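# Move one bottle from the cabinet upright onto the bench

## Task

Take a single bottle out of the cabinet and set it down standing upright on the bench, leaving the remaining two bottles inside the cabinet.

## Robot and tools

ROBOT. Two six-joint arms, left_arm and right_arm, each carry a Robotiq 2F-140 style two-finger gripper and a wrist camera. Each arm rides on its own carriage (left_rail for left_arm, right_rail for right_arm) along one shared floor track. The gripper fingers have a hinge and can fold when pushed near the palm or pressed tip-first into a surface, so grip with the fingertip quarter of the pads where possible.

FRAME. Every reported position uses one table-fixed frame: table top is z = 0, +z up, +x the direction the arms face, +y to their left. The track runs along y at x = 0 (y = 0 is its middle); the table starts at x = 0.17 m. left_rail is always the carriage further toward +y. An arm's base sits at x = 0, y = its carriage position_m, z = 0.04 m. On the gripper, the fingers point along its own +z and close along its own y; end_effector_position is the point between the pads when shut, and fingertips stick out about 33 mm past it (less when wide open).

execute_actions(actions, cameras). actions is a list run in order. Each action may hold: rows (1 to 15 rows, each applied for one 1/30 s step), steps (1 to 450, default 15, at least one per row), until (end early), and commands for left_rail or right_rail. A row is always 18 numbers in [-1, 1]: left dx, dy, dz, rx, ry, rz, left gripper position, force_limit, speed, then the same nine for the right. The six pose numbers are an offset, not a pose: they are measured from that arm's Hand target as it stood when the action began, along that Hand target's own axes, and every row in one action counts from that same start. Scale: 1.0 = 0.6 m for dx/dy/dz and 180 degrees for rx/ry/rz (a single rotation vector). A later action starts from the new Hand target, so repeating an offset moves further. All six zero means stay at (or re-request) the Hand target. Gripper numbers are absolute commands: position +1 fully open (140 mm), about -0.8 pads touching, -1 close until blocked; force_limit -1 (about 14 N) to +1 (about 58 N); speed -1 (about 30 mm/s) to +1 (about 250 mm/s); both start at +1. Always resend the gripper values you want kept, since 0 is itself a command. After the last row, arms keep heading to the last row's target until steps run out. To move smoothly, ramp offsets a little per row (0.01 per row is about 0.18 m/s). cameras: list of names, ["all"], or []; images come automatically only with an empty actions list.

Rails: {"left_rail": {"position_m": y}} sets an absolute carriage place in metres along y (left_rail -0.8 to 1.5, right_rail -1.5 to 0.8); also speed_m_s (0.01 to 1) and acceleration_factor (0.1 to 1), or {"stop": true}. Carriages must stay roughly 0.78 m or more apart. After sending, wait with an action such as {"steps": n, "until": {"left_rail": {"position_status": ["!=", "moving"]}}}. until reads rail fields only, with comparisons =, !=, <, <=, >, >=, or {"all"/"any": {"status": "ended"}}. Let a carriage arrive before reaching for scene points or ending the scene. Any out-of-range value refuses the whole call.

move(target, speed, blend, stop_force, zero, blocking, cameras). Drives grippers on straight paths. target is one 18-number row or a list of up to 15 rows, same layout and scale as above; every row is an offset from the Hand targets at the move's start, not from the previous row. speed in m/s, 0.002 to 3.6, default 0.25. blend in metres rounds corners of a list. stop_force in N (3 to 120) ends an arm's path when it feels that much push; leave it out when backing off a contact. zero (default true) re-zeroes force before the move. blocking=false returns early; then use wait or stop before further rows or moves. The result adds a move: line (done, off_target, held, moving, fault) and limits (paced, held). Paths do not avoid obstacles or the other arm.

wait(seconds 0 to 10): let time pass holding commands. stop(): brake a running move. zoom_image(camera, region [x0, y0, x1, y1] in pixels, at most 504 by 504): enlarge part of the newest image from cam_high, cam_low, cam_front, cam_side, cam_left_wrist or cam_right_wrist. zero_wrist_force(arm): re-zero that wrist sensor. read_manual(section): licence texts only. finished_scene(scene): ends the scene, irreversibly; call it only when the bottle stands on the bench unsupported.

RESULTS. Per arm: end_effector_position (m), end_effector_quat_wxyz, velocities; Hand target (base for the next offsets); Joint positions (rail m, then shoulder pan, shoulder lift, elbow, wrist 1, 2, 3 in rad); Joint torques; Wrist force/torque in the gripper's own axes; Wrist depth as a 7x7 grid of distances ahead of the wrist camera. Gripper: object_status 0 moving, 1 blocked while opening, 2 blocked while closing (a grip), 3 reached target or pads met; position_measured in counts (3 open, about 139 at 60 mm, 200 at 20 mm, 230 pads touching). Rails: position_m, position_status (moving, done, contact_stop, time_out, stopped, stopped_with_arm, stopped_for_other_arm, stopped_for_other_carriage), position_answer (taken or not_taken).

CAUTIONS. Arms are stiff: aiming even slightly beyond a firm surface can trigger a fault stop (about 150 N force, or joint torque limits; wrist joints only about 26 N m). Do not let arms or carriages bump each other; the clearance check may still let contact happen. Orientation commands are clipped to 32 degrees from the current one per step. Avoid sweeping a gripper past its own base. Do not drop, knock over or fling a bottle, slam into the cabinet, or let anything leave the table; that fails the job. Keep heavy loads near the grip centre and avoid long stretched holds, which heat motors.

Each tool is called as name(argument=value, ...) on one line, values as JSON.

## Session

execute_actions(actions=[])

Scene clock: 0.00 s.
left_arm: end_effector_position=(+0.3456, +1.0323, +0.5800) position_measured=3 object_status=3 end_effector_quat_wxyz=(+0.000, +0.000, +1.000, +0.000) | right_arm: end_effector_position=(+0.3456, -1.0326, +0.5800) position_measured=3 object_status=3 end_effector_quat_wxyz=(+0.000, +0.000, +1.000, +0.000)
Joint positions: left_arm=[1.005 -0.316 -1.725 0.971 -0.816 -1.571 -0.316] | right_arm=[-1.06 -0.316 -1.725 0.971 -0.816 -1.571 -0.316]
Joint velocities: within noise
Joint torques (N m): no reading
Wrist force (N): no reading
Wrist torque (N m): no reading
Wrist force, peak (N): no reading
Wrist depth (mm): cam_left_wrist=[- - 648 - - - - / 671 - 677 689 - 704 687 / - 727 - - - 739 709 / 109 736 713 - 727 141 114 / 108 801 965 - - - 101 / - 926 - - - - - / 1815 2007 1955 2043 1990 2120 -] | cam_right_wrist=[662 654 656 637 652 647 641 / - 692 - - 675 670 660 / - - 700 - 681 692 - / - 127 - 751 754 144 121 / - 137 - - 738 795 110 / - 841 - - - - - / - - 2005 1791 822 - -]
Hand target: left_arm +0.3456, +1.0323, +0.5800; +0.000, +0.000, +1.000, +0.000 | right_arm +0.3456, -1.0326, +0.5800; +0.000, +0.000, +1.000, +0.000
Tool commands: left_gripper/position=+1.0 left_gripper/force_limit=+1.0 left_gripper/speed=+1.0 right_gripper/position=+1.0 right_gripper/force_limit=+1.0 right_gripper/speed=+1.0
left_rail: position_m=1.005 position_status=done
right_rail: position_m=-1.060 position_status=done
camera_calibration:
cam_left_wrist: T_world_to_cam=[[0.00209429, 0.999751, 0.022229, -1.03551], [0.938087, -0.00966419, 0.346265, -0.510422], [0.346394, 0.0201276, -0.937873, 0.546226], [0, 0, 0, 1]] pos_world=[0.291779, 1.01933, 0.712051]
cam_right_wrist: T_world_to_cam=[[-0.0274574, 0.999101, -0.0322949, 1.06802], [0.950385, 0.0361058, 0.308972, -0.464542], [0.309861, -0.022209, -0.950523, 0.566215], [0, 0, 0, 1]] pos_world=[0.295371, -1.03771, 0.716222]

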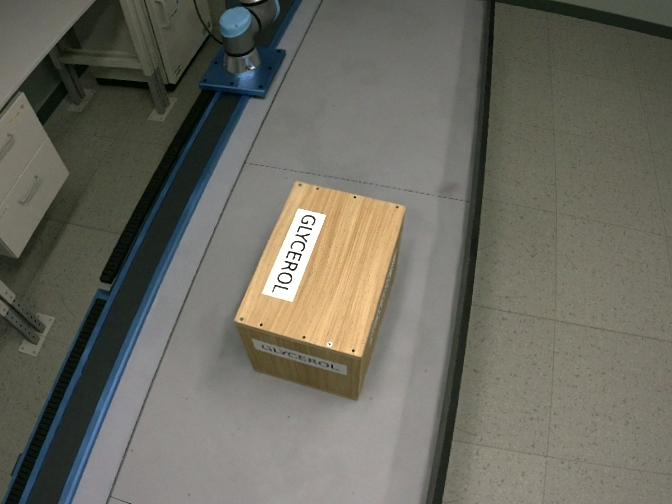

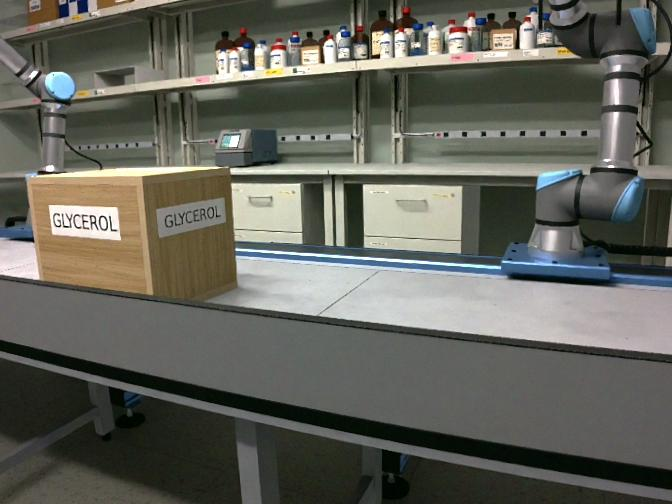

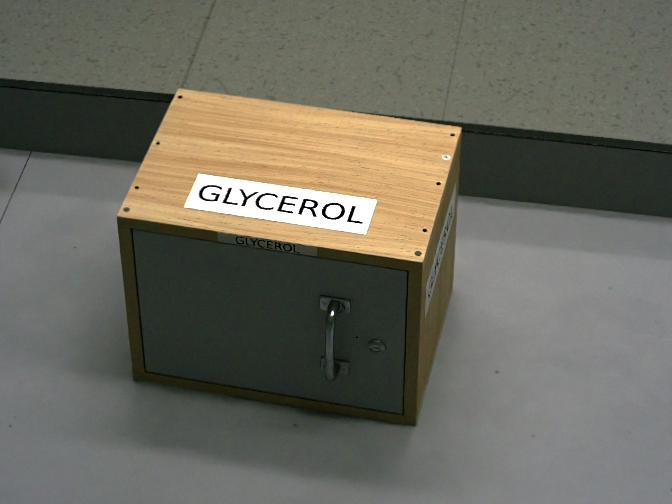

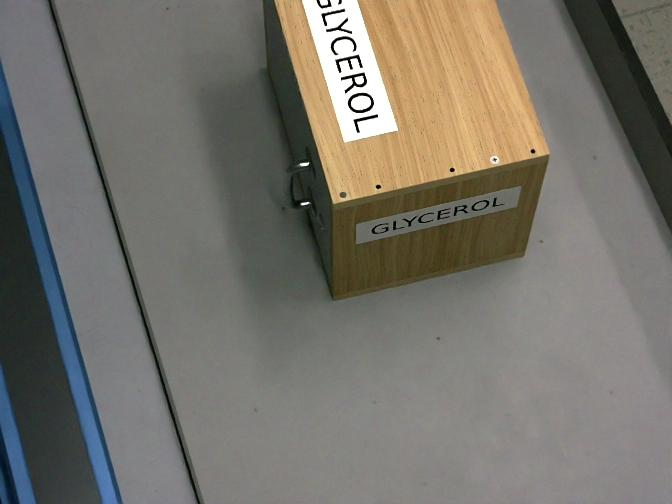

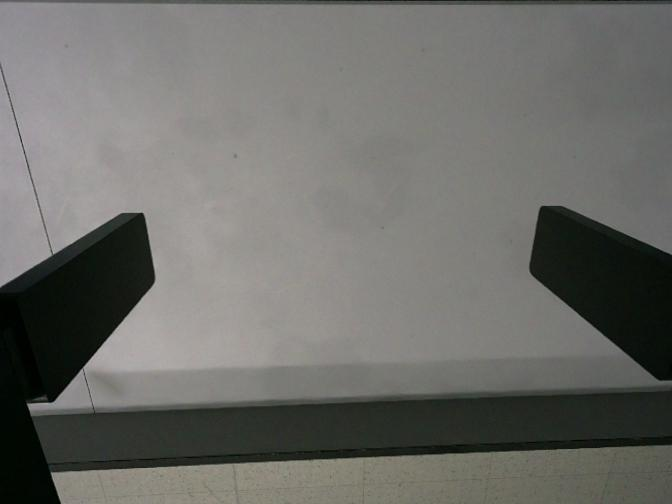

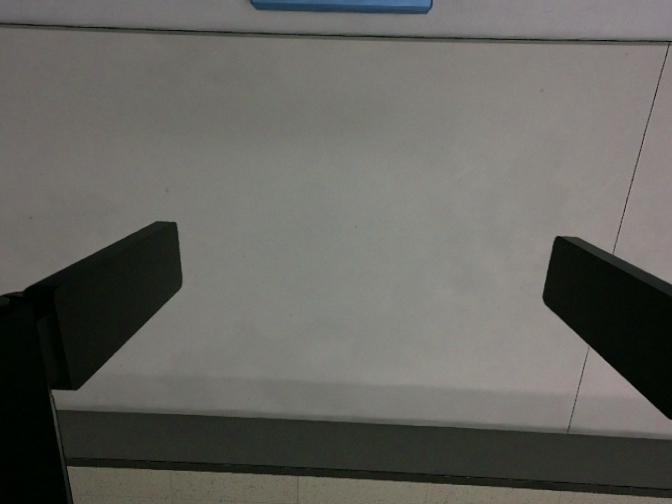

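move(target=[0,0,0,0,0,0,1,1,1,0,0,0,0,0,-0.9,1,1,1], speed=0.5)

Scene clock: 5.00 s.
left_arm: end_effector_position=(+0.3456, +1.0323, +0.5800) position_measured=3 object_status=3 end_effector_quat_wxyz=(+0.000, +0.000, +1.000, +0.000) | right_arm: end_effector_position=(+0.3456, -1.0326, +0.5800) position_measured=3 object_status=3 end_effector_quat_wxyz=(+0.000, +0.988, -0.157, +0.000)
Joint positions: left_arm=[1.005 -0.316 -1.725 0.971 -0.816 -1.571 -0.316] | right_arm=[-1.06 -0.316 -1.725 0.971 -0.816 -1.571 -3.143]
Joint torques (N m): left_arm=[-0.16 -10.86 -21.51 -2.86 -0.19 0.01] | right_arm=[-7.95 -18.59 -7.05 -1.69 1.38 -1.31]
Wrist force (N): left_arm=[0.1 -0.2 0.0] | right_arm=[0.0 -0.1 -0.2]
Wrist torque (N m): left_arm=[-0.05 -0.02 0.00] | right_arm=[-0.03 0.01 0.07]
Wrist force, peak (N): left_arm=[0.3 0.2 -0.2] | right_arm=[-0.2 -0.4 -0.5]
Wrist depth (mm): cam_left_wrist=[625 632 637 - 656 639 667 / - - - 709 696 675 713 / 675 - - 711 741 720 741 / - 133 764 782 744 140 120 / 108 834 - - 837 - 101 / 859 - - - 969 - - / 1680 2043 1955 2081 2224 2224 -] | cam_right_wrist=[654 647 664 645 612 - 632 / - - - 672 - 696 664 / 707 710 712 746 719 707 724 / - - 736 759 729 738 724 / - 825 822 754 703 759 110 / - 914 918 517 542 1777 104 / - 1917 1868 444 1852 1868 -]
Hand target: left_arm +0.3456, +1.0323, +0.5800; +0.000, +0.000, +1.000, +0.000 | right_arm +0.3456, -1.0326, +0.5800; +0.000, +0.988, -0.156, +0.000
Off the commanded pose: left_arm 0.000 m, 0 deg | right_arm 0.000 m, 0 deg.
left_rail: position_m=1.005 position_status=done
right_rail: position_m=-1.060 position_status=done
move: done

move(target=[[0,0,0,0,0,0,1,1,1,-0.161,0.005,0.385,-0.237,-0.217,-0.2516,1,1,1],[0,0,0,0,0,0,1,1,1,0.007,-0.023,0.128,-0.4966,-0.298,-0.4966,1,1,1],[0,0,0,0,0,0,1,1,1,-0.084,-0.640,0.133,0.6525,-0.103,0.6525,1,1,1]], speed=0.4, blend=0.02)

Scene clock: 11.00 s.
left_arm: end_effector_position=(+0.3456, +1.0323, +0.5800) position_measured=3 object_status=3 end_effector_quat_wxyz=(+0.000, +0.000, +1.000, +0.000) | right_arm: end_effector_position=(+0.4163, -0.6518, +0.5002) position_measured=3 object_status=3 end_effector_quat_wxyz=(+0.707, -0.001, +0.707, +0.000)
Joint positions: left_arm=[1.005 -0.316 -1.725 0.971 -0.816 -1.571 -0.316] | right_arm=[-1.06 0.996 -1.552 1.622 -0.069 -3.718 -3.144]
Joint torques (N m): left_arm=[-0.72 -10.48 -21.61 -2.82 -0.1 0.11] | right_arm=[-8.77 -31.52 -11.27 -2.63 -2.37 -1.62]
Wrist force (N): left_arm=[0.0 0.0 -0.2] | right_arm=[-0.2 0.0 -2.1]
Wrist torque (N m): left_arm=[-0.01 0.00 0.00] | right_arm=[0.18 0.00 0.17]
Wrist force, peak (N): left_arm=[-0.1 0.0 -0.5] | right_arm=[-0.2 -0.9 -2.9]
Wrist depth (mm): cam_left_wrist=[618 - 630 635 657 656 654 / 652 - - - - 704 - / 793 - 734 746 739 711 - / 108 133 - 774 834 141 120 / 108 133 - - 822 - 101 / - - - 945 900 - - / - 2007 2081 2100 2100 2246 -] | cam_right_wrist=[- - - 4857 - 4650 - / - - - 3834 - - - / - 5604 - - - - - / - 127 - - - 147 121 / 100 119 - 6428 - - 110 / - - - - - 2633 - / - - - - 1806 - -]
Hand target: left_arm +0.3456, +1.0323, +0.5800; +0.000, +0.000, +1.000, +0.000 | right_arm +0.4163, -0.6518, +0.5002; +0.707, -0.001, +0.707, +0.000
Off the commanded pose: left_arm 0.000 m, 0 deg | right_arm 0.000 m, 0 deg.
left_rail: position_m=1.005 position_status=done
right_rail: position_m=-1.060 position_status=done
move: done

move(target=[0,0,0,0,0,0,1,1,1,0.592,0.04,-0.283,0,0,0,0.0,-1,0], speed=0.3)

execute_actions(actions=[{"right_rail":{"position_m":-0.45,"speed_m_s":0.4},"steps":150,"until":{"right_rail":{"position_status":["!=","moving"]}}}], cameras=["cam_right_wrist","cam_front"])

Scene clock: 13.63 s.
left_arm: end_effector_position=(+0.3456, +1.0323, +0.5800) position_measured=3 object_status=3 end_effector_quat_wxyz=(+0.000, +0.000, +1.000, +0.000) | right_arm: end_effector_position=(+0.2463, -0.6290, +0.1450) position_measured=129 object_status=3 end_effector_quat_wxyz=(+0.707, -0.001, +0.708, +0.000)
Joint positions: left_arm=[1.005 -0.316 -1.725 0.971 -0.816 -1.571 -0.316] | right_arm=[-1.06 1.409 -1.071 2.072 -0.992 -3.305 -3.135]
Joint torques (N m): left_arm=[-0.75 -10.45 -21.29 -2.86 -0.14 0.07] | right_arm=[7.94 -27.73 -0.89 -1.7 1.34 -1.68]
Wrist force (N): left_arm=[0.1 0.1 -0.2] | right_arm=[-0.5 -0.3 -2.3]
Wrist torque (N m): left_arm=[0.03 -0.02 0.00] | right_arm=[0.11 0.12 0.15]
Wrist force, peak (N): left_arm=[-0.1 0.1 -0.5] | right_arm=[1.7 -0.9 -3.2]
Wrist depth (mm): cam_left_wrist=[- - - - - - 630 / - - - 687 - 665 692 / - 709 729 727 785 - - / - 143 785 779 751 141 114 / 108 828 822 810 869 879 101 / - 897 900 853 - - - / - 2120 2007 1972 2062 2181 -] | cam_right_wrist=[596 391 497 403 449 436 429 / 783 754 - - - 751 741 / - - - - - - - / - 3903 118 4553 141 - - / - 90 - - - 82 89 / - - - - - - 72 / - - - - - - -]
Hand target: left_arm +0.3456, +1.0323, +0.5800; +0.000, +0.000, +1.000, +0.000 | right_arm +0.2464, -0.6290, +0.1450; +0.707, -0.001, +0.707, +0.000
Off the commanded pose: left_arm 0.000 m, 0 deg | right_arm 0.000 m, 0 deg.
left_rail: position_m=1.005 position_status=done
right_rail: position_m=-1.060 position_status=done
move: done

Scene clock: 16.23 s.
left_arm: end_effector_position=(+0.3456, +1.0323, +0.5800) position_measured=3 object_status=3 end_effector_quat_wxyz=(+0.000, +0.000, +1.000, +0.000) | right_arm: end_effector_position=(+0.2464, -0.0192, +0.1450) position_measured=129 object_status=3 end_effector_quat_wxyz=(+0.707, -0.001, +0.707, +0.000)
Joint positions: left_arm=[1.005 -0.316 -1.725 0.971 -0.816 -1.571 -0.316] | right_arm=[-0.45 1.409 -1.071 2.074 -1.001 -3.305 -3.142]
Joint torques (N m): left_arm=[-0.35 -10.33 -21.57 -2.91 -0.1 0.06] | right_arm=[-7.27 -39.93 -14.22 -0.71 -1.04 -1.55]
Wrist force (N): left_arm=[0.0 0.1 -0.1] | right_arm=[-0.5 -0.4 -2.3]
Wrist torque (N m): left_arm=[0.02 0.01 0.00] | right_arm=[0.09 0.10 0.14]
Wrist force, peak (N): left_arm=[0.1 0.1 -0.4] | right_arm=[-0.7 -1.3 -2.5]
Wrist depth (mm): cam_left_wrist=[646 592 637 648 657 - 669 / - - 665 - 700 711 - / 720 - 722 754 727 727 - / 109 132 734 - - 142 115 / 108 123 856 - - - 101 / - - - 779 866 949 - / 822 2043 1955 1906 2224 2140 -] | cam_right_wrist=[596 445 283 283 285 287 289 / - - 297 294 301 303 304 / - - 313 313 317 320 322 / - - 118 332 160 338 342 / - 90 348 354 346 89 90 / - - - - - - 72 / - - 2512 - - - -]
Hand target: left_arm +0.3456, +1.0323, +0.5800; +0.000, +0.000, +1.000, +0.000 | right_arm +0.2464, -0.0192, +0.1450; +0.707, -0.001, +0.707, +0.000
Tool commands: left_gripper/position=+1.0 left_gripper/force_limit=+1.0 left_gripper/speed=+1.0 right_gripper/position=+0.0 right_gripper/force_limit=-1.0 right_gripper/speed=+0.0
Off the commanded pose: left_arm 0.000 m, 0 deg | right_arm 0.000 m, 0 deg.
left_rail: position_m=1.005 position_status=done
right_rail: position_m=-0.450 speed_m_s=0.40 position_status=done
camera_calibration:
cam_right_wrist: T_world_to_cam=[[0.0307258, 0.999075, -0.0300847, 0.0240577], [-0.308691, 0.0381125, 0.950398, -0.0552444], [0.950666, -0.0199149, 0.309577, -0.134503], [0, 0, 0, 1]] pos_world=[0.110075, -0.0246086, 0.0948671]
Images, in order (width x height): cam_front 672x504, cam_right_wrist 672x504.

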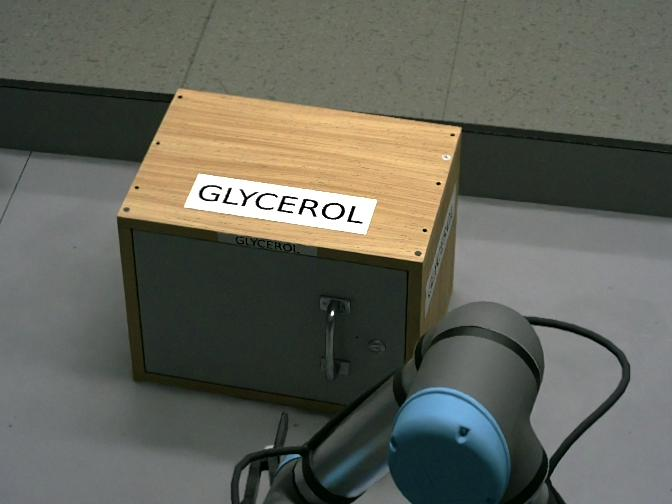

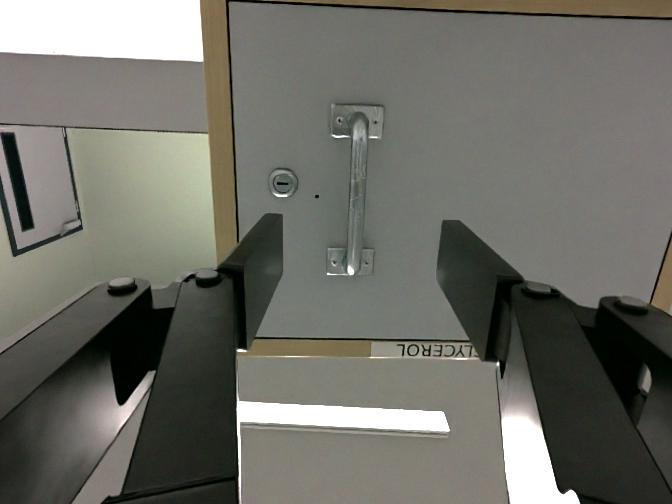

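move(target=[[0,0,0,0,0,0,1,1,1,0,0.003,0.15,0,0,0,0.0,-1,0],[0,0,0,0,0,0,1,1,1,0,0.003,0.2078,0,0,0,0.0,-1,0]], speed=[0.15,0.07], stop_force=10)

execute_actions(actions=[{"rows":[[0,0,0,0,0,0,1,1,1,0,0,0,0,0,0,-1,0.2,-1]],"steps":75}], cameras=["cam_right_wrist"])

Scene clock: 18.77 s.
left_arm: end_effector_position=(+0.3456, +1.0323, +0.5800) position_measured=3 object_status=3 end_effector_quat_wxyz=(+0.000, +0.000, +1.000, +0.000) | right_arm: end_effector_position=(+0.3710, -0.0172, +0.1450) position_measured=129 object_status=3 end_effector_quat_wxyz=(+0.707, -0.001, +0.707, +0.000)
Joint positions: left_arm=[1.005 -0.316 -1.725 0.971 -0.816 -1.571 -0.316] | right_arm=[-0.45 1.123 -1.069 2.071 -1.001 -3.591 -3.143]
Joint torques (N m): left_arm=[-1.06 -10.63 -21 -2.88 -0.16 -0.05] | right_arm=[-8.45 -28.69 -21.99 0.19 -2.3 1.06]
Wrist force (N): left_arm=[0.0 0.1 -0.1] | right_arm=[-0.7 -0.2 -2.0]
Wrist torque (N m): left_arm=[0.01 -0.01 0.00] | right_arm=[0.14 0.17 0.14]
Wrist force, peak (N): left_arm=[0.0 0.2 -0.3] | right_arm=[-0.5 -0.6 -3.5]
Wrist depth (mm): cam_left_wrist=[630 - 630 - - - 681 / - 681 657 683 702 704 722 / 702 709 - - - - - / 109 754 788 831 - 140 114 / 108 810 - 866 - - 101 / 866 840 886 889 937 1045 - / 2043 2081 2202 2062 2140 2100 -] | cam_right_wrist=[623 170 171 173 174 175 177 / - 179 180 178 182 184 185 / - 189 190 189 193 195 197 / - 199 139 201 200 203 209 / - 90 212 211 215 89 90 / - - 228 231 231 - 72 / - - 241 243 - - -]
Hand target: left_arm +0.3456, +1.0323, +0.5800; +0.000, +0.000, +1.000, +0.000 | right_arm +0.3710, -0.0172, +0.1450; +0.707, -0.001, +0.707, +0.000
Off the commanded pose: left_arm 0.000 m, 0 deg | right_arm 0.000 m, 0 deg.
left_rail: position_m=1.005 position_status=done
right_rail: position_m=-0.450 speed_m_s=0.40 position_status=done
move: done

Scene clock: 21.47 s.
left_arm: end_effector_position=(+0.3456, +1.0323, +0.5800) position_measured=3 object_status=3 end_effector_quat_wxyz=(+0.000, +0.000, +1.000, +0.000) | right_arm: end_effector_position=(+0.3710, -0.0172, +0.1450) position_measured=215 object_status=2 end_effector_quat_wxyz=(+0.707, -0.001, +0.707, +0.000)
Joint positions: left_arm=[1.005 -0.316 -1.725 0.971 -0.816 -1.571 -0.316] | right_arm=[-0.45 1.123 -1.069 2.071 -1.001 -3.591 -3.143]
Joint torques (N m): left_arm=[-1.17 -10.56 -21.39 -2.87 -0.09 0.05] | right_arm=[3.28 -29 -21.6 -3.27 -5.25 0.9]
Wrist force (N): left_arm=[0.0 0.1 -0.1] | right_arm=[-2.3 -9.0 -12.5]
Wrist torque (N m): left_arm=[0.01 0.00 0.00] | right_arm=[0.53 0.18 0.32]
Wrist force, peak (N): left_arm=[0.4 -0.1 0.0] | right_arm=[-2.2 -9.0 -12.5]
Wrist depth (mm): cam_left_wrist=[- - 641 - 711 661 659 / - - - - 681 720 - / - 698 729 - 779 716 785 / - 132 - - - 140 115 / 108 122 - 889 - - 101 / - - - - - - - / 2007 1955 2120 2120 2100 2181 -] | cam_right_wrist=[- 170 171 172 174 175 177 / - 179 180 178 181 184 186 / - 189 189 189 193 195 197 / - 199 198 164 201 206 209 / - 73 85 93 94 91 221 / - 63 - - - 74 - / - - - - - - 61]
Hand target: left_arm +0.3456, +1.0323, +0.5800; +0.000, +0.000, +1.000, +0.000 | right_arm +0.3710, -0.0172, +0.1450; +0.707, -0.001, +0.707, +0.000
Off the commanded pose: left_arm 0.000 m, 0 deg | right_arm 0.000 m, 0 deg.
left_rail: position_m=1.005 position_status=done
right_rail: position_m=-0.450 speed_m_s=0.40 position_status=done
camera_calibration:
cam_right_wrist: T_world_to_cam=[[0.0308208, 0.999073, -0.0300536, 0.0182027], [-0.308688, 0.0381122, 0.9504, -0.0168278], [0.950664, -0.0200149, 0.309576, -0.253013], [0, 0, 0, 1]] pos_world=[0.234775, -0.0226085, 0.0948671]
Images, in order (width x height): cam_right_wrist 672x504.

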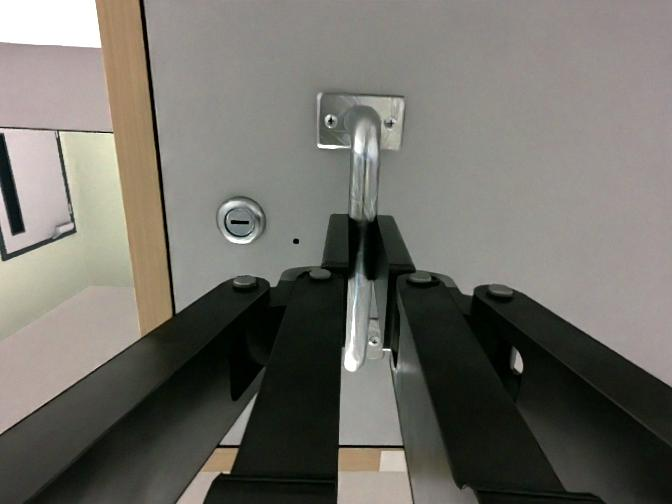

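move(target=[[0,0,0,0,0,0,1,1,1,0,0.008,-0.0382,0,0,0,-1,0.2,-1],[0,0,0,0,0,0,1,1,1,0,0.0338,-0.1118,0,0,0,-1,0.2,-1],[0,0,0,0,0,0,1,1,1,0,0.072,-0.18,0,0,0,-1,0.2,-1],[0,0,0,0,0,0,1,1,1,0,0.1217,-0.2403,0,0,0,-1,0.2,-1],[0,0,0,0,0,0,1,1,1,0,0.1808,-0.2912,0,0,0,-1,0.2,-1],[0,0,0,0,0,0,1,1,1,0,0.248,-0.331,0,0,0,-1,0.2,-1]], speed=0.08, blend=0.005, stop_force=60, cameras=["cam_side","cam_front"])

Scene clock: 26.30 s.
left_arm: end_effector_position=(+0.3456, +1.0323, +0.5800) position_measured=3 object_status=3 end_effector_quat_wxyz=(+0.000, +0.000, +1.000, +0.000) | right_arm: end_effector_position=(+0.1722, +0.1313, +0.1447) position_measured=215 object_status=2 end_effector_quat_wxyz=(+0.707, -0.001, +0.707, +0.000)
Joint positions: left_arm=[1.005 -0.316 -1.725 0.971 -0.816 -1.571 -0.316] | right_arm=[-0.45 1.58 -0.826 1.588 -0.867 -3.133 -3.249]
Joint torques (N m): left_arm=[-1.02 -10.54 -21.71 -2.84 -0.03 0.02] | right_arm=[11.77 -38.57 -25.01 0.04 0.61 1.9]
Wrist force (N): left_arm=[-0.2 0.1 0.0] | right_arm=[-7.3 -0.7 3.5]
Wrist torque (N m): left_arm=[0.03 0.03 0.01] | right_arm=[0.50 0.65 -0.68]
Wrist force, peak (N): left_arm=[0.0 0.0 -0.5] | right_arm=[-2.3 -9.1 -12.7]
Wrist depth (mm): cam_left_wrist=[- - - - - 646 700 / - 667 - - - - - / - - - - - 739 - / - 133 - - 785 140 114 / 108 801 - 840 - - 101 / - - 876 876 978 856 930 / - 2181 2140 2043 2081 2181 -] | cam_right_wrist=[101 112 138 182 268 369 425 / 105 117 146 173 293 - - / 110 119 153 188 316 - - / 118 128 152 168 344 - - / - 120 85 93 94 88 - / - 63 - - - 74 - / - - - - - - 61]
Hand target: left_arm +0.3456, +1.0323, +0.5800; +0.000, +0.000, +1.000, +0.000 | right_arm +0.1722, +0.1313, +0.1447; +0.707, -0.001, +0.707, +0.000
Off the commanded pose: left_arm 0.000 m, 0 deg | right_arm 0.000 m, 0 deg.
left_rail: position_m=1.005 position_status=done
right_rail: position_m=-0.450 speed_m_s=0.40 position_status=done
move: done
Images, in order (width x height): cam_front 672x504, cam_side 672x504.

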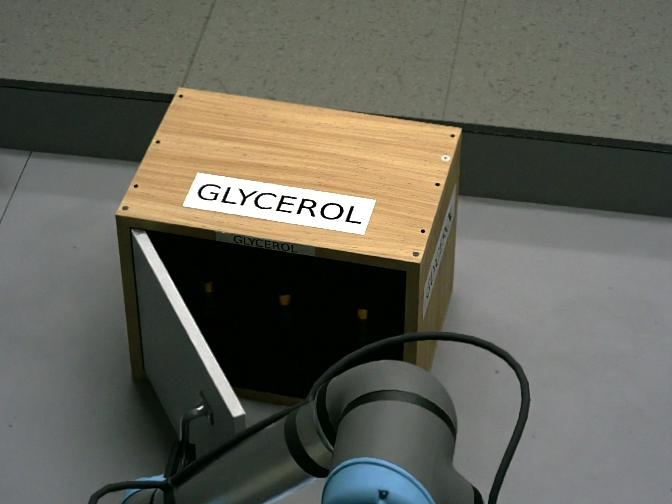

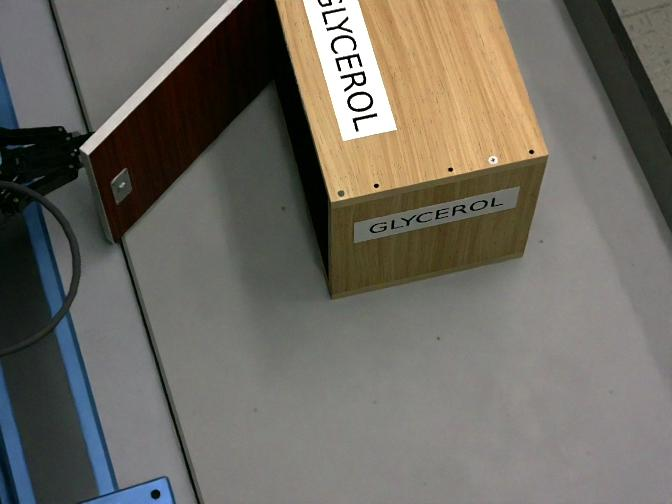

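execute_actions(actions=[{"rows":[[0,0,0,0,0,0,1,1,1,0,0,0,0,0,0,-0.48,-1,-1]],"steps":40}])

move(target=[0,0,0,0,0,0,1,1,1,0,0,-0.1667,0,0,0,-0.48,-1,-1], speed=0.12)

execute_actions(actions=[{"right_rail":{"position_m":-0.5,"speed_m_s":0.2},"steps":90,"until":{"right_rail":{"position_status":["!=","moving"]}}}])

move(target=[[0,0,0,0,0,0,1,1,1,0,-0.202,-0.02,-0.05,0,0,-1,-1,0],[0,0,0,0,0,0,1,1,1,0,-0.1437,0.155,-0.111,0,0,-1,-1,0]], speed=0.15, cameras=["cam_right_wrist","cam_side"])

Scene clock: 29.10 s.
left_arm: end_effector_position=(+0.3456, +1.0323, +0.5800) position_measured=3 object_status=3 end_effector_quat_wxyz=(+0.000, +0.000, +1.000, +0.000) | right_arm: end_effector_position=(+0.1722, +0.1313, +0.1447) position_measured=190 object_status=3 end_effector_quat_wxyz=(+0.707, -0.001, +0.707, +0.000)
Joint positions: left_arm=[1.005 -0.316 -1.725 0.971 -0.816 -1.571 -0.316] | right_arm=[-0.45 1.58 -0.825 1.587 -0.862 -3.133 -3.244]
Joint torques (N m): left_arm=[-1.83 -10.03 -21.57 -2.88 -0.01 0.03] | right_arm=[-7.34 -40.88 -24.74 0.89 0.4 1.28]
Wrist force (N): left_arm=[0.0 -0.1 -0.1] | right_arm=[-0.9 0.1 -2.0]
Wrist torque (N m): left_arm=[-0.03 0.00 0.00] | right_arm=[0.19 0.24 -0.01]
Wrist force, peak (N): left_arm=[-0.3 -0.2 -0.3] | right_arm=[-7.6 -0.6 3.5]
Wrist depth (mm): cam_left_wrist=[623 - - 654 621 - 681 / 679 - 709 - - - - / - - - - 749 746 - / 109 132 - - 761 141 114 / 108 121 - - - - 101 / - - - - - - - / - 2439 2025 2025 2202 2140 -] | cam_right_wrist=[101 112 139 182 268 369 423 / 105 117 146 178 293 396 - / 110 119 153 185 315 - - / - 128 150 170 312 - - / - 78 86 180 95 89 4047 / - 69 - 256 - - 69 / - - - - - - 64]
Hand target: left_arm +0.3456, +1.0323, +0.5800; +0.000, +0.000, +1.000, +0.000 | right_arm +0.1722, +0.1313, +0.1447; +0.707, -0.001, +0.707, +0.000
Off the commanded pose: left_arm 0.000 m, 0 deg | right_arm 0.000 m, 0 deg.
left_rail: position_m=1.005 position_status=done
right_rail: position_m=-0.450 speed_m_s=0.40 position_status=done

Scene clock: 30.73 s.
left_arm: end_effector_position=(+0.3456, +1.0323, +0.5800) position_measured=3 object_status=3 end_effector_quat_wxyz=(+0.000, +0.000, +1.000, +0.000) | right_arm: end_effector_position=(+0.0722, +0.1312, +0.1447) position_measured=190 object_status=3 end_effector_quat_wxyz=(+0.707, -0.001, +0.707, +0.000)
Joint positions: left_arm=[1.005 -0.316 -1.725 0.971 -0.816 -1.571 -0.316] | right_arm=[-0.45 1.747 -0.754 1.44 -0.691 -2.967 -3.148]
Joint torques (N m): left_arm=[-1.42 -10.38 -22.05 -2.95 -0.08 0.11] | right_arm=[9.21 -43.31 -25.75 1.45 1.35 1.49]
Wrist force (N): left_arm=[0.1 0.1 0.0] | right_arm=[-0.9 0.4 -2.1]
Wrist torque (N m): left_arm=[0.03 -0.03 0.00] | right_arm=[0.25 0.23 0.04]
Wrist force, peak (N): left_arm=[-0.4 0.0 -0.1] | right_arm=[-0.8 0.4 -2.9]
Wrist depth (mm): cam_left_wrist=[- 673 - 661 646 - - / - - 718 652 700 707 - / 718 709 - - - 746 - / 109 132 - 804 - 141 115 / 108 123 - - 850 889 101 / - - - - 886 - - / 2062 2007 2140 2388 2100 2140 -] | cam_right_wrist=[542 440 206 267 366 383 424 / - 461 214 267 414 907 - / - 511 221 277 447 - - / - 565 224 278 169 2802 - / - 78 86 343 95 89 - / - 69 - - - - 69 / - - - - - - 64]
Hand target: left_arm +0.3456, +1.0323, +0.5800; +0.000, +0.000, +1.000, +0.000 | right_arm +0.0722, +0.1312, +0.1447; +0.707, -0.001, +0.707, +0.000
Off the commanded pose: left_arm 0.000 m, 0 deg | right_arm 0.000 m, 0 deg.
left_rail: position_m=1.005 position_status=done
right_rail: position_m=-0.450 speed_m_s=0.40 position_status=done
move: done

Scene clock: 31.63 s.
left_arm: end_effector_position=(+0.3456, +1.0323, +0.5800) position_measured=3 object_status=3 end_effector_quat_wxyz=(+0.000, +0.000, +1.000, +0.000) | right_arm: end_effector_position=(+0.0722, +0.0812, +0.1447) position_measured=190 object_status=3 end_effector_quat_wxyz=(+0.707, -0.001, +0.707, +0.000)
Joint positions: left_arm=[1.005 -0.316 -1.725 0.971 -0.816 -1.571 -0.316] | right_arm=[-0.5 1.747 -0.753 1.44 -0.689 -2.967 -3.146]
Joint torques (N m): left_arm=[-1.83 -10.24 -21.65 -2.92 -0.04 -0.05] | right_arm=[3.5 -43.84 -25.63 1.35 0.29 1.31]
Wrist force (N): left_arm=[0.1 0.1 0.1] | right_arm=[-0.5 0.4 -1.8]
Wrist torque (N m): left_arm=[0.01 -0.02 0.00] | right_arm=[0.25 0.13 0.03]
Wrist force, peak (N): left_arm=[0.3 -0.1 -0.2] | right_arm=[-0.6 1.5 -1.9]
Wrist depth (mm): cam_left_wrist=[- 610 - 669 646 667 - / - - - 679 - 704 - / - - - 713 - - - / - 132 - 774 788 141 114 / 108 123 - 804 - - 101 / 886 825 869 904 - 907 - / 2140 1990 2007 2025 2100 2291 -] | cam_right_wrist=[542 443 443 201 303 399 424 / - - 572 213 307 477 - / - - 662 228 304 504 - / 2914 - 530 244 171 - - / - 78 86 267 94 89 - / - 69 - 284 - - 69 / - - - - - - 64]
Hand target: left_arm +0.3456, +1.0323, +0.5800; +0.000, +0.000, +1.000, +0.000 | right_arm +0.0722, +0.0812, +0.1447; +0.707, -0.001, +0.707, +0.000
Tool commands: left_gripper/position=+1.0 left_gripper/force_limit=+1.0 left_gripper/speed=+1.0 right_gripper/position=-0.48 right_gripper/force_limit=-1.0 right_gripper/speed=-1.0
Off the commanded pose: left_arm 0.000 m, 0 deg | right_arm 0.000 m, 0 deg.
left_rail: position_m=1.005 position_status=done
right_rail: position_m=-0.500 speed_m_s=0.20 position_status=done

Scene clock: 34.50 s.
left_arm: end_effector_position=(+0.3456, +1.0323, +0.5800) position_measured=3 object_status=3 end_effector_quat_wxyz=(+0.000, +0.000, +1.000, +0.000) | right_arm: end_effector_position=(+0.1653, -0.0049, +0.1449) position_measured=233 object_status=3 end_effector_quat_wxyz=(+0.696, -0.124, +0.697, +0.122)
Joint positions: left_arm=[1.005 -0.316 -1.725 0.971 -0.816 -1.571 -0.316] | right_arm=[-0.5 1.554 -1.112 2.152 -1.037 -3.508 -3.14]
Joint torques (N m): left_arm=[-1.76 -10.85 -21.63 -2.93 0.04 0.02] | right_arm=[-8.47 -26.51 -0.58 -2.56 -2.28 -1.44]
Wrist force (N): left_arm=[-0.2 0.0 0.0] | right_arm=[-0.6 0.5 -1.7]
Wrist torque (N m): left_arm=[0.00 0.05 0.00] | right_arm=[0.25 0.13 0.11]
Wrist force, peak (N): left_arm=[0.2 -0.2 -0.3] | right_arm=[-0.8 0.3 -3.5]
Wrist depth (mm): cam_left_wrist=[616 - 634 628 656 663 - / 661 683 - 681 652 696 713 / 692 702 725 729 - - 729 / - 132 782 - - 140 114 / 108 125 834 - 853 872 101 / - 883 - - - - - / 1972 2224 2007 2043 2181 2120 -] | cam_right_wrist=[453 350 387 384 419 124 370 / - 563 610 670 512 133 - / - 589 645 703 575 144 - / - 478 594 134 563 143 - / - - 85 86 93 83 - / - 59 72 - - 76 - / - - - - - 67 -]
Hand target: left_arm +0.3456, +1.0323, +0.5800; +0.000, +0.000, +1.000, +0.000 | right_arm +0.1653, -0.0049, +0.1449; +0.696, -0.124, +0.697, +0.122
Off the commanded pose: left_arm 0.000 m, 0 deg | right_arm 0.000 m, 0 deg.
left_rail: position_m=1.005 position_status=done
right_rail: position_m=-0.500 speed_m_s=0.20 position_status=done
move: done
camera_calibration:
cam_right_wrist: T_world_to_cam=[[-0.312414, 0.949481, -0.0297274, 0.0687712], [-0.302085, -0.0696305, 0.950735, -0.0824249], [0.900634, 0.306003, 0.308577, -0.0471863], [0, 0, 0, 1]] pos_world=[0.0390834, -0.0565971, 0.0949692]
Images, in order (width x height): cam_side 672x504, cam_right_wrist 672x504.

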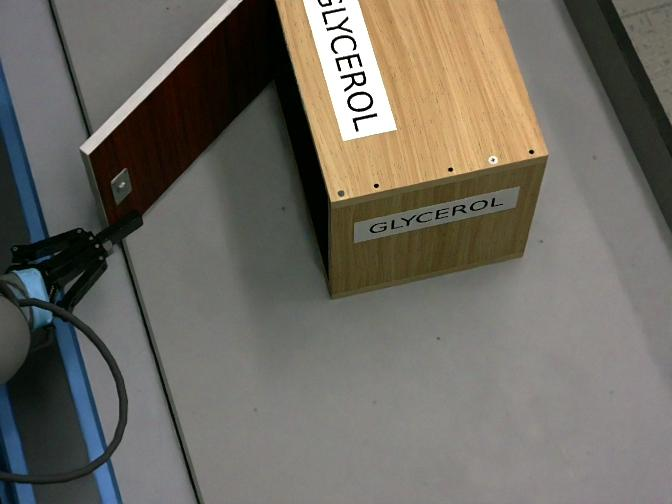

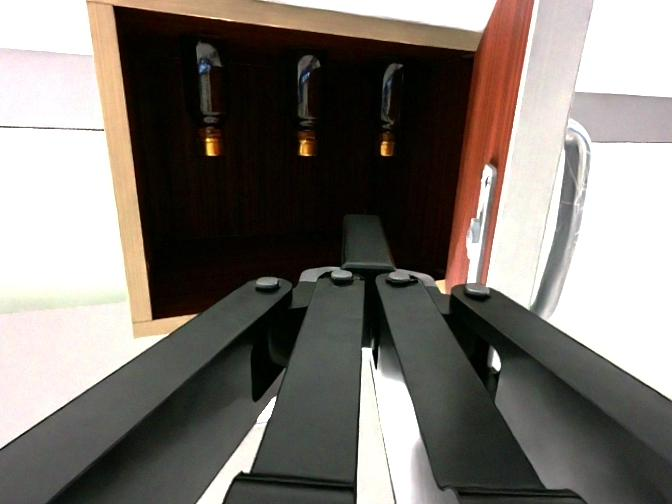

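move(target=[0,0,0,0,0,0,1,1,1,0,-0.0348,-0.0748,0.1239,0,0,-1,-1,0], speed=0.2)

move(target=[[0,0,0,0,0,0,1,1,1,0.02,0.005,0.1,0,0.139,0,0.1,-1,0],[0,0,0,0,0,0,1,1,1,0.1167,0.0177,0.316,0,0.139,0,0.1,-1,0]], speed=0.15, blend=0.01, cameras=["cam_right_wrist","cam_side","cam_front"])

Scene clock: 37.57 s.
left_arm: end_effector_position=(+0.3456, +1.0323, +0.5800) position_measured=3 object_status=3 end_effector_quat_wxyz=(+0.000, +0.000, +1.000, +0.000) | right_arm: end_effector_position=(+0.1303, -0.0399, +0.1450) position_measured=233 object_status=3 end_effector_quat_wxyz=(+0.707, +0.013, +0.707, -0.015)
Joint positions: left_arm=[1.005 -0.316 -1.725 0.971 -0.816 -1.571 -0.316] | right_arm=[-0.5 1.669 -0.964 1.862 -0.907 -3.004 -3.153]
Joint torques (N m): left_arm=[-2.21 -9.95 -21.44 -2.93 0.04 -0.03] | right_arm=[8.75 -33.19 -21.88 1.53 1.49 1.36]
Wrist force (N): left_arm=[0.1 0.2 0.0] | right_arm=[-0.8 0.0 -1.8]
Wrist torque (N m): left_arm=[0.04 -0.03 0.00] | right_arm=[0.14 0.20 0.03]
Wrist force, peak (N): left_arm=[0.1 0.2 -0.4] | right_arm=[-0.9 0.4 -2.2]
Wrist depth (mm): cam_left_wrist=[- - 630 673 - - 625 / - - - - 702 756 - / - 734 720 744 746 - - / - 132 - - 790 140 114 / 108 122 - - 846 862 101 / - 883 - 1070 930 937 - / - 2062 2025 2100 2100 2120 -] | cam_right_wrist=[466 444 425 384 383 386 130 / 926 881 - 484 664 654 139 / - - - 692 707 692 148 / - - - 134 626 624 155 / - - 85 86 93 83 161 / - 59 72 - - 76 - / - - - - - 67 -]
Hand target: left_arm +0.3456, +1.0323, +0.5800; +0.000, +0.000, +1.000, +0.000 | right_arm +0.1303, -0.0399, +0.1450; +0.707, +0.013, +0.707, -0.015
Off the commanded pose: left_arm 0.000 m, 0 deg | right_arm 0.000 m, 0 deg.
left_rail: position_m=1.005 position_status=done
right_rail: position_m=-0.500 speed_m_s=0.20 position_status=done
move: done

Scene clock: 40.77 s.
left_arm: end_effector_position=(+0.3456, +1.0323, +0.5800) position_measured=3 object_status=3 end_effector_quat_wxyz=(+0.000, +0.000, +1.000, +0.000) | right_arm: end_effector_position=(+0.3201, -0.0369, +0.0749) position_measured=117 object_status=3 end_effector_quat_wxyz=(+0.537, +0.016, +0.843, -0.012)
Joint positions: left_arm=[1.005 -0.316 -1.725 0.971 -0.816 -1.571 -0.316] | right_arm=[-0.5 1.206 -0.876 2.182 -3.476 -2.604 -5.387]
Joint torques (N m): left_arm=[-1.91 -10.28 -21.65 -2.91 0.08 0.03] | right_arm=[-7.89 -32.18 2.65 -4.47 -0.5 -1.52]
Wrist force (N): left_arm=[-0.1 -0.2 -0.1] | right_arm=[-0.8 0.5 -1.2]
Wrist torque (N m): left_arm=[-0.04 0.03 0.00] | right_arm=[0.21 0.12 0.15]
Wrist force, peak (N): left_arm=[-0.1 -0.3 -0.4] | right_arm=[-1.4 0.5 -2.4]
Wrist depth (mm): cam_left_wrist=[- 625 610 650 661 - - / 667 669 - - 736 725 739 / - 716 698 782 - 756 779 / 109 749 751 774 793 141 115 / 108 810 850 872 834 - 101 / - 915 - 883 - - - / - 2062 2007 2062 2120 2120 -] | cam_right_wrist=[139 136 134 132 136 128 126 / 195 203 184 180 178 172 169 / 293 280 258 258 257 258 258 / - - 135 328 341 374 323 / - 91 350 509 520 97 88 / - - 305 508 511 - 68 / - - 326 476 485 - -]
Hand target: left_arm +0.3456, +1.0323, +0.5800; +0.000, +0.000, +1.000, +0.000 | right_arm +0.3202, -0.0369, +0.0749; +0.537, +0.016, +0.843, -0.012
Off the commanded pose: left_arm 0.000 m, 0 deg | right_arm 0.000 m, 0 deg.
left_rail: position_m=1.005 position_status=done
right_rail: position_m=-0.500 speed_m_s=0.20 position_status=done
move: done
camera_calibration:
cam_right_wrist: T_world_to_cam=[[0.0566774, 0.997543, -0.0411831, 0.0298181], [0.123757, 0.0339118, 0.991733, -0.106895], [0.990693, -0.0613055, -0.12153, -0.165436], [0, 0, 0, 1]] pos_world=[0.175435, -0.0362619, 0.0871337]
Images, in order (width x height): cam_front 672x504, cam_side 672x504, cam_right_wrist 672x504.

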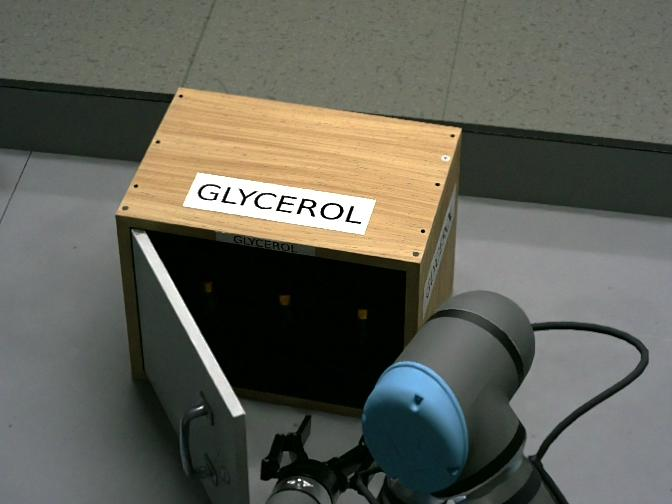

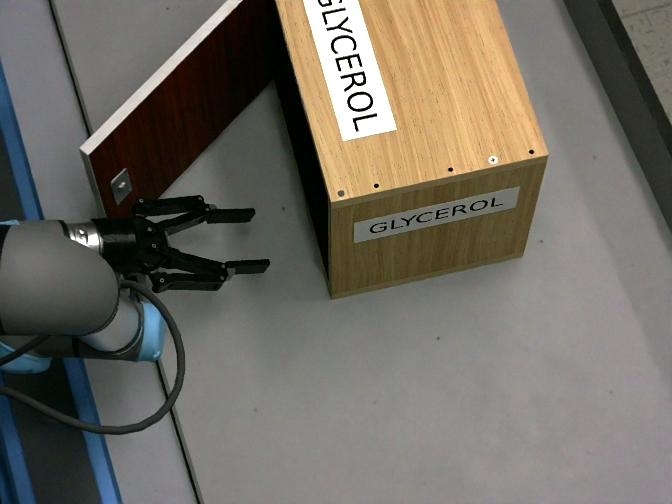

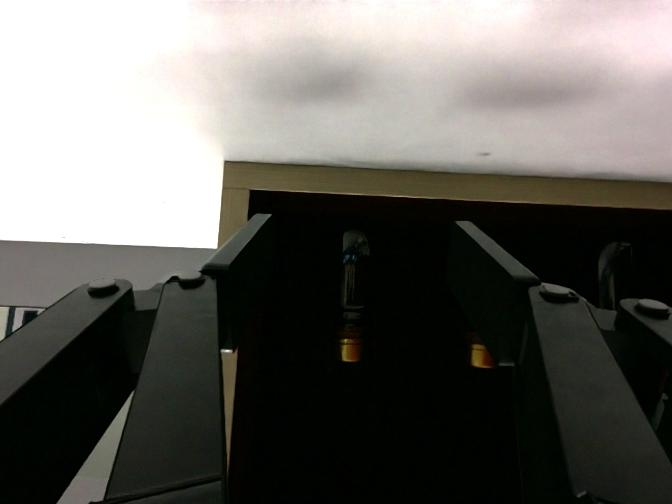

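move(target=[0,0,0,0,0,0,1,1,1,-0.1055,0,0.2265,0,0,0,0.1,-1,0], speed=0.08, stop_force=6, cameras=["cam_right_wrist"])

Scene clock: 44.17 s.
left_arm: end_effector_position=(+0.3456, +1.0323, +0.5800) position_measured=3 object_status=3 end_effector_quat_wxyz=(+0.000, +0.000, +1.000, +0.000) | right_arm: end_effector_position=(+0.4700, -0.0427, +0.0747) position_measured=117 object_status=3 end_effector_quat_wxyz=(+0.537, +0.016, +0.843, -0.012)
Joint positions: left_arm=[1.005 -0.316 -1.725 0.971 -0.816 -1.571 -0.316] | right_arm=[-0.5 0.922 -0.781 2.035 -3.71 -2.409 -5.741]
Joint torques (N m): left_arm=[-2.18 -10.21 -21.23 -2.97 0.06 -0.05] | right_arm=[-8.07 -35.46 -19.05 -4.3 0.1 -1.51]
Wrist force (N): left_arm=[-0.1 -0.1 0.0] | right_arm=[-0.6 0.5 -1.3]
Wrist torque (N m): left_arm=[-0.01 0.01 0.00] | right_arm=[0.21 0.09 0.16]
Wrist force, peak (N): left_arm=[0.0 -0.3 -0.3] | right_arm=[-0.1 0.2 -2.1]
Wrist depth (mm): cam_left_wrist=[- - 652 665 667 - - / 694 673 692 - 736 - 732 / 630 720 729 - 766 - 837 / - 131 804 - - 141 115 / 108 801 - - 866 - 101 / - 900 - - 872 - - / - 2100 1955 2160 1922 2224 -] | cam_right_wrist=[107 108 109 109 109 110 110 / 105 123 144 140 139 136 133 / 103 125 207 172 195 189 174 / 100 119 135 167 176 182 173 / - 91 365 169 369 96 88 / - - 334 173 362 - 68 / - - 350 355 355 - -]
Hand target: left_arm +0.3456, +1.0323, +0.5800; +0.000, +0.000, +1.000, +0.000 | right_arm +0.4700, -0.0427, +0.0747; +0.537, +0.016, +0.843, -0.012
Off the commanded pose: left_arm 0.000 m, 0 deg | right_arm 0.000 m, 0 deg.
left_rail: position_m=1.005 position_status=done
right_rail: position_m=-0.500 speed_m_s=0.20 position_status=done
move: done
camera_calibration:
cam_right_wrist: T_world_to_cam=[[0.0565771, 0.997549, -0.041171, 0.027237], [0.123643, 0.033919, 0.991747, -0.124999], [0.990713, -0.0612006, -0.121421, -0.314239], [0, 0, 0, 1]] pos_world=[0.325235, -0.0421621, 0.0869336]
Images, in order (width x height): cam_right_wrist 672x504.

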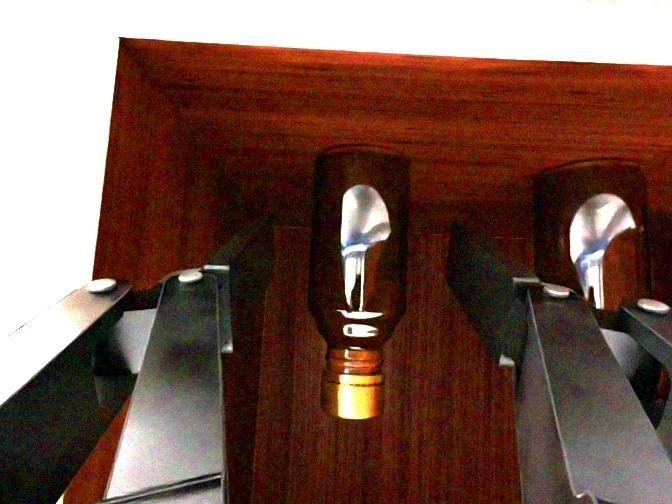

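move(target=[0,0,0,0,0,0,1,1,1,-0.0246,0,0.0529,0,0,0,0.1,-1,0], speed=0.06, stop_force=5)

execute_actions(actions=[{"rows":[[0,0,0,0,0,0,1,1,1,0,0,0,0,0,0,-1,-0.4,-1]],"steps":75}], cameras=["cam_right_wrist"])

Scene clock: 48.33 s.
left_arm: end_effector_position=(+0.3456, +1.0323, +0.5800) position_measured=3 object_status=3 end_effector_quat_wxyz=(+0.000, +0.000, +1.000, +0.000) | right_arm: end_effector_position=(+0.5049, -0.0441, +0.0747) position_measured=117 object_status=3 end_effector_quat_wxyz=(+0.537, +0.016, +0.843, -0.012)
Joint positions: left_arm=[1.005 -0.316 -1.725 0.971 -0.816 -1.571 -0.316] | right_arm=[-0.5 0.865 -0.762 1.987 -3.72 -2.364 -5.792]
Joint torques (N m): left_arm=[-2.55 -10.21 -21.49 -2.92 0.09 0.03] | right_arm=[-8.79 -36.8 -19.55 -4.29 0.1 -1.52]
Wrist force (N): left_arm=[0.1 0.0 -0.1] | right_arm=[-0.8 0.5 -1.0]
Wrist torque (N m): left_arm=[0.01 -0.02 0.00] | right_arm=[0.21 0.13 0.17]
Wrist force, peak (N): left_arm=[0.1 -0.3 -0.3] | right_arm=[-0.5 0.6 -1.6]
Wrist depth (mm): cam_left_wrist=[625 - 637 641 648 689 669 / - 661 - 681 - - 718 / 707 725 - 736 764 - 777 / 109 132 801 801 793 141 115 / 108 130 831 846 850 - 101 / - - 897 850 922 941 - / 1955 2160 2062 2160 2140 2100 -] | cam_right_wrist=[97 106 104 102 101 100 99 / 97 125 143 135 137 135 132 / 99 127 206 135 176 211 146 / 96 122 134 131 137 317 146 / - 91 330 134 151 96 88 / - - 325 135 328 - 68 / - - 320 319 322 - -]
Hand target: left_arm +0.3456, +1.0323, +0.5800; +0.000, +0.000, +1.000, +0.000 | right_arm +0.5049, -0.0441, +0.0747; +0.537, +0.016, +0.843, -0.012
Off the commanded pose: left_arm 0.000 m, 0 deg | right_arm 0.000 m, 0 deg.
left_rail: position_m=1.005 position_status=done
right_rail: position_m=-0.500 speed_m_s=0.20 position_status=done
move: done

Scene clock: 51.03 s.
left_arm: end_effector_position=(+0.3456, +1.0323, +0.5800) position_measured=3 object_status=3 end_effector_quat_wxyz=(+0.000, +0.000, +1.000, +0.000) | right_arm: end_effector_position=(+0.5050, -0.0441, +0.0747) position_measured=162 object_status=2 end_effector_quat_wxyz=(+0.537, +0.016, +0.843, -0.012)
Joint positions: left_arm=[1.005 -0.316 -1.725 0.971 -0.816 -1.571 -0.316] | right_arm=[-0.5 0.865 -0.762 1.987 -3.72 -2.364 -5.792]
Joint torques (N m): left_arm=[-2.55 -10.29 -21.33 -2.89 0.15 0.04] | right_arm=[-5.46 -37.54 -12.82 -1.47 -1.15 -1.58]
Wrist force (N): left_arm=[0.0 -0.1 0.0] | right_arm=[-2.3 1.0 -2.6]
Wrist torque (N m): left_arm=[-0.02 0.01 0.01] | right_arm=[0.11 0.21 0.26]
Wrist force, peak (N): left_arm=[0.1 -0.2 -0.4] | right_arm=[-2.6 1.2 -2.8]
Wrist depth (mm): cam_left_wrist=[- - 661 - 683 - 675 / 687 667 689 - - - 704 / - - - - 732 739 - / - 132 764 - - 141 114 / 108 132 - 816 846 856 101 / - 869 - - - 862 - / 2007 2025 2338 2100 2062 2120 -] | cam_right_wrist=[97 106 104 102 101 100 99 / 98 125 143 135 137 136 133 / 99 127 206 135 176 210 145 / 100 122 184 131 134 344 146 / - 84 91 134 132 82 89 / - - 323 135 - - 72 / - - - 320 - - 69]
Hand target: left_arm +0.3456, +1.0323, +0.5800; +0.000, +0.000, +1.000, +0.000 | right_arm +0.5049, -0.0441, +0.0747; +0.537, +0.016, +0.843, -0.012
Off the commanded pose: left_arm 0.000 m, 0 deg | right_arm 0.000 m, 0 deg.
left_rail: position_m=1.005 position_status=done
right_rail: position_m=-0.500 speed_m_s=0.20 position_status=done
camera_calibration:
cam_right_wrist: T_world_to_cam=[[0.0565771, 0.997549, -0.041171, 0.0266493], [0.123643, 0.033919, 0.991747, -0.12918], [0.990713, -0.0612006, -0.121421, -0.349012], [0, 0, 0, 1]] pos_world=[0.360235, -0.0435621, 0.0868336]
Images, in order (width x height): cam_right_wrist 672x504.

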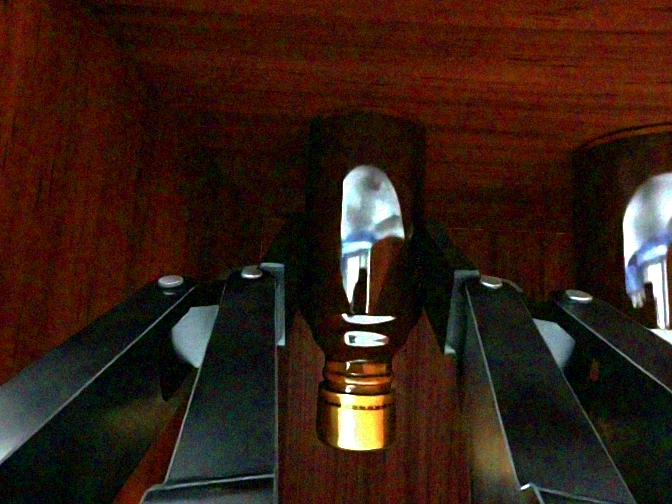

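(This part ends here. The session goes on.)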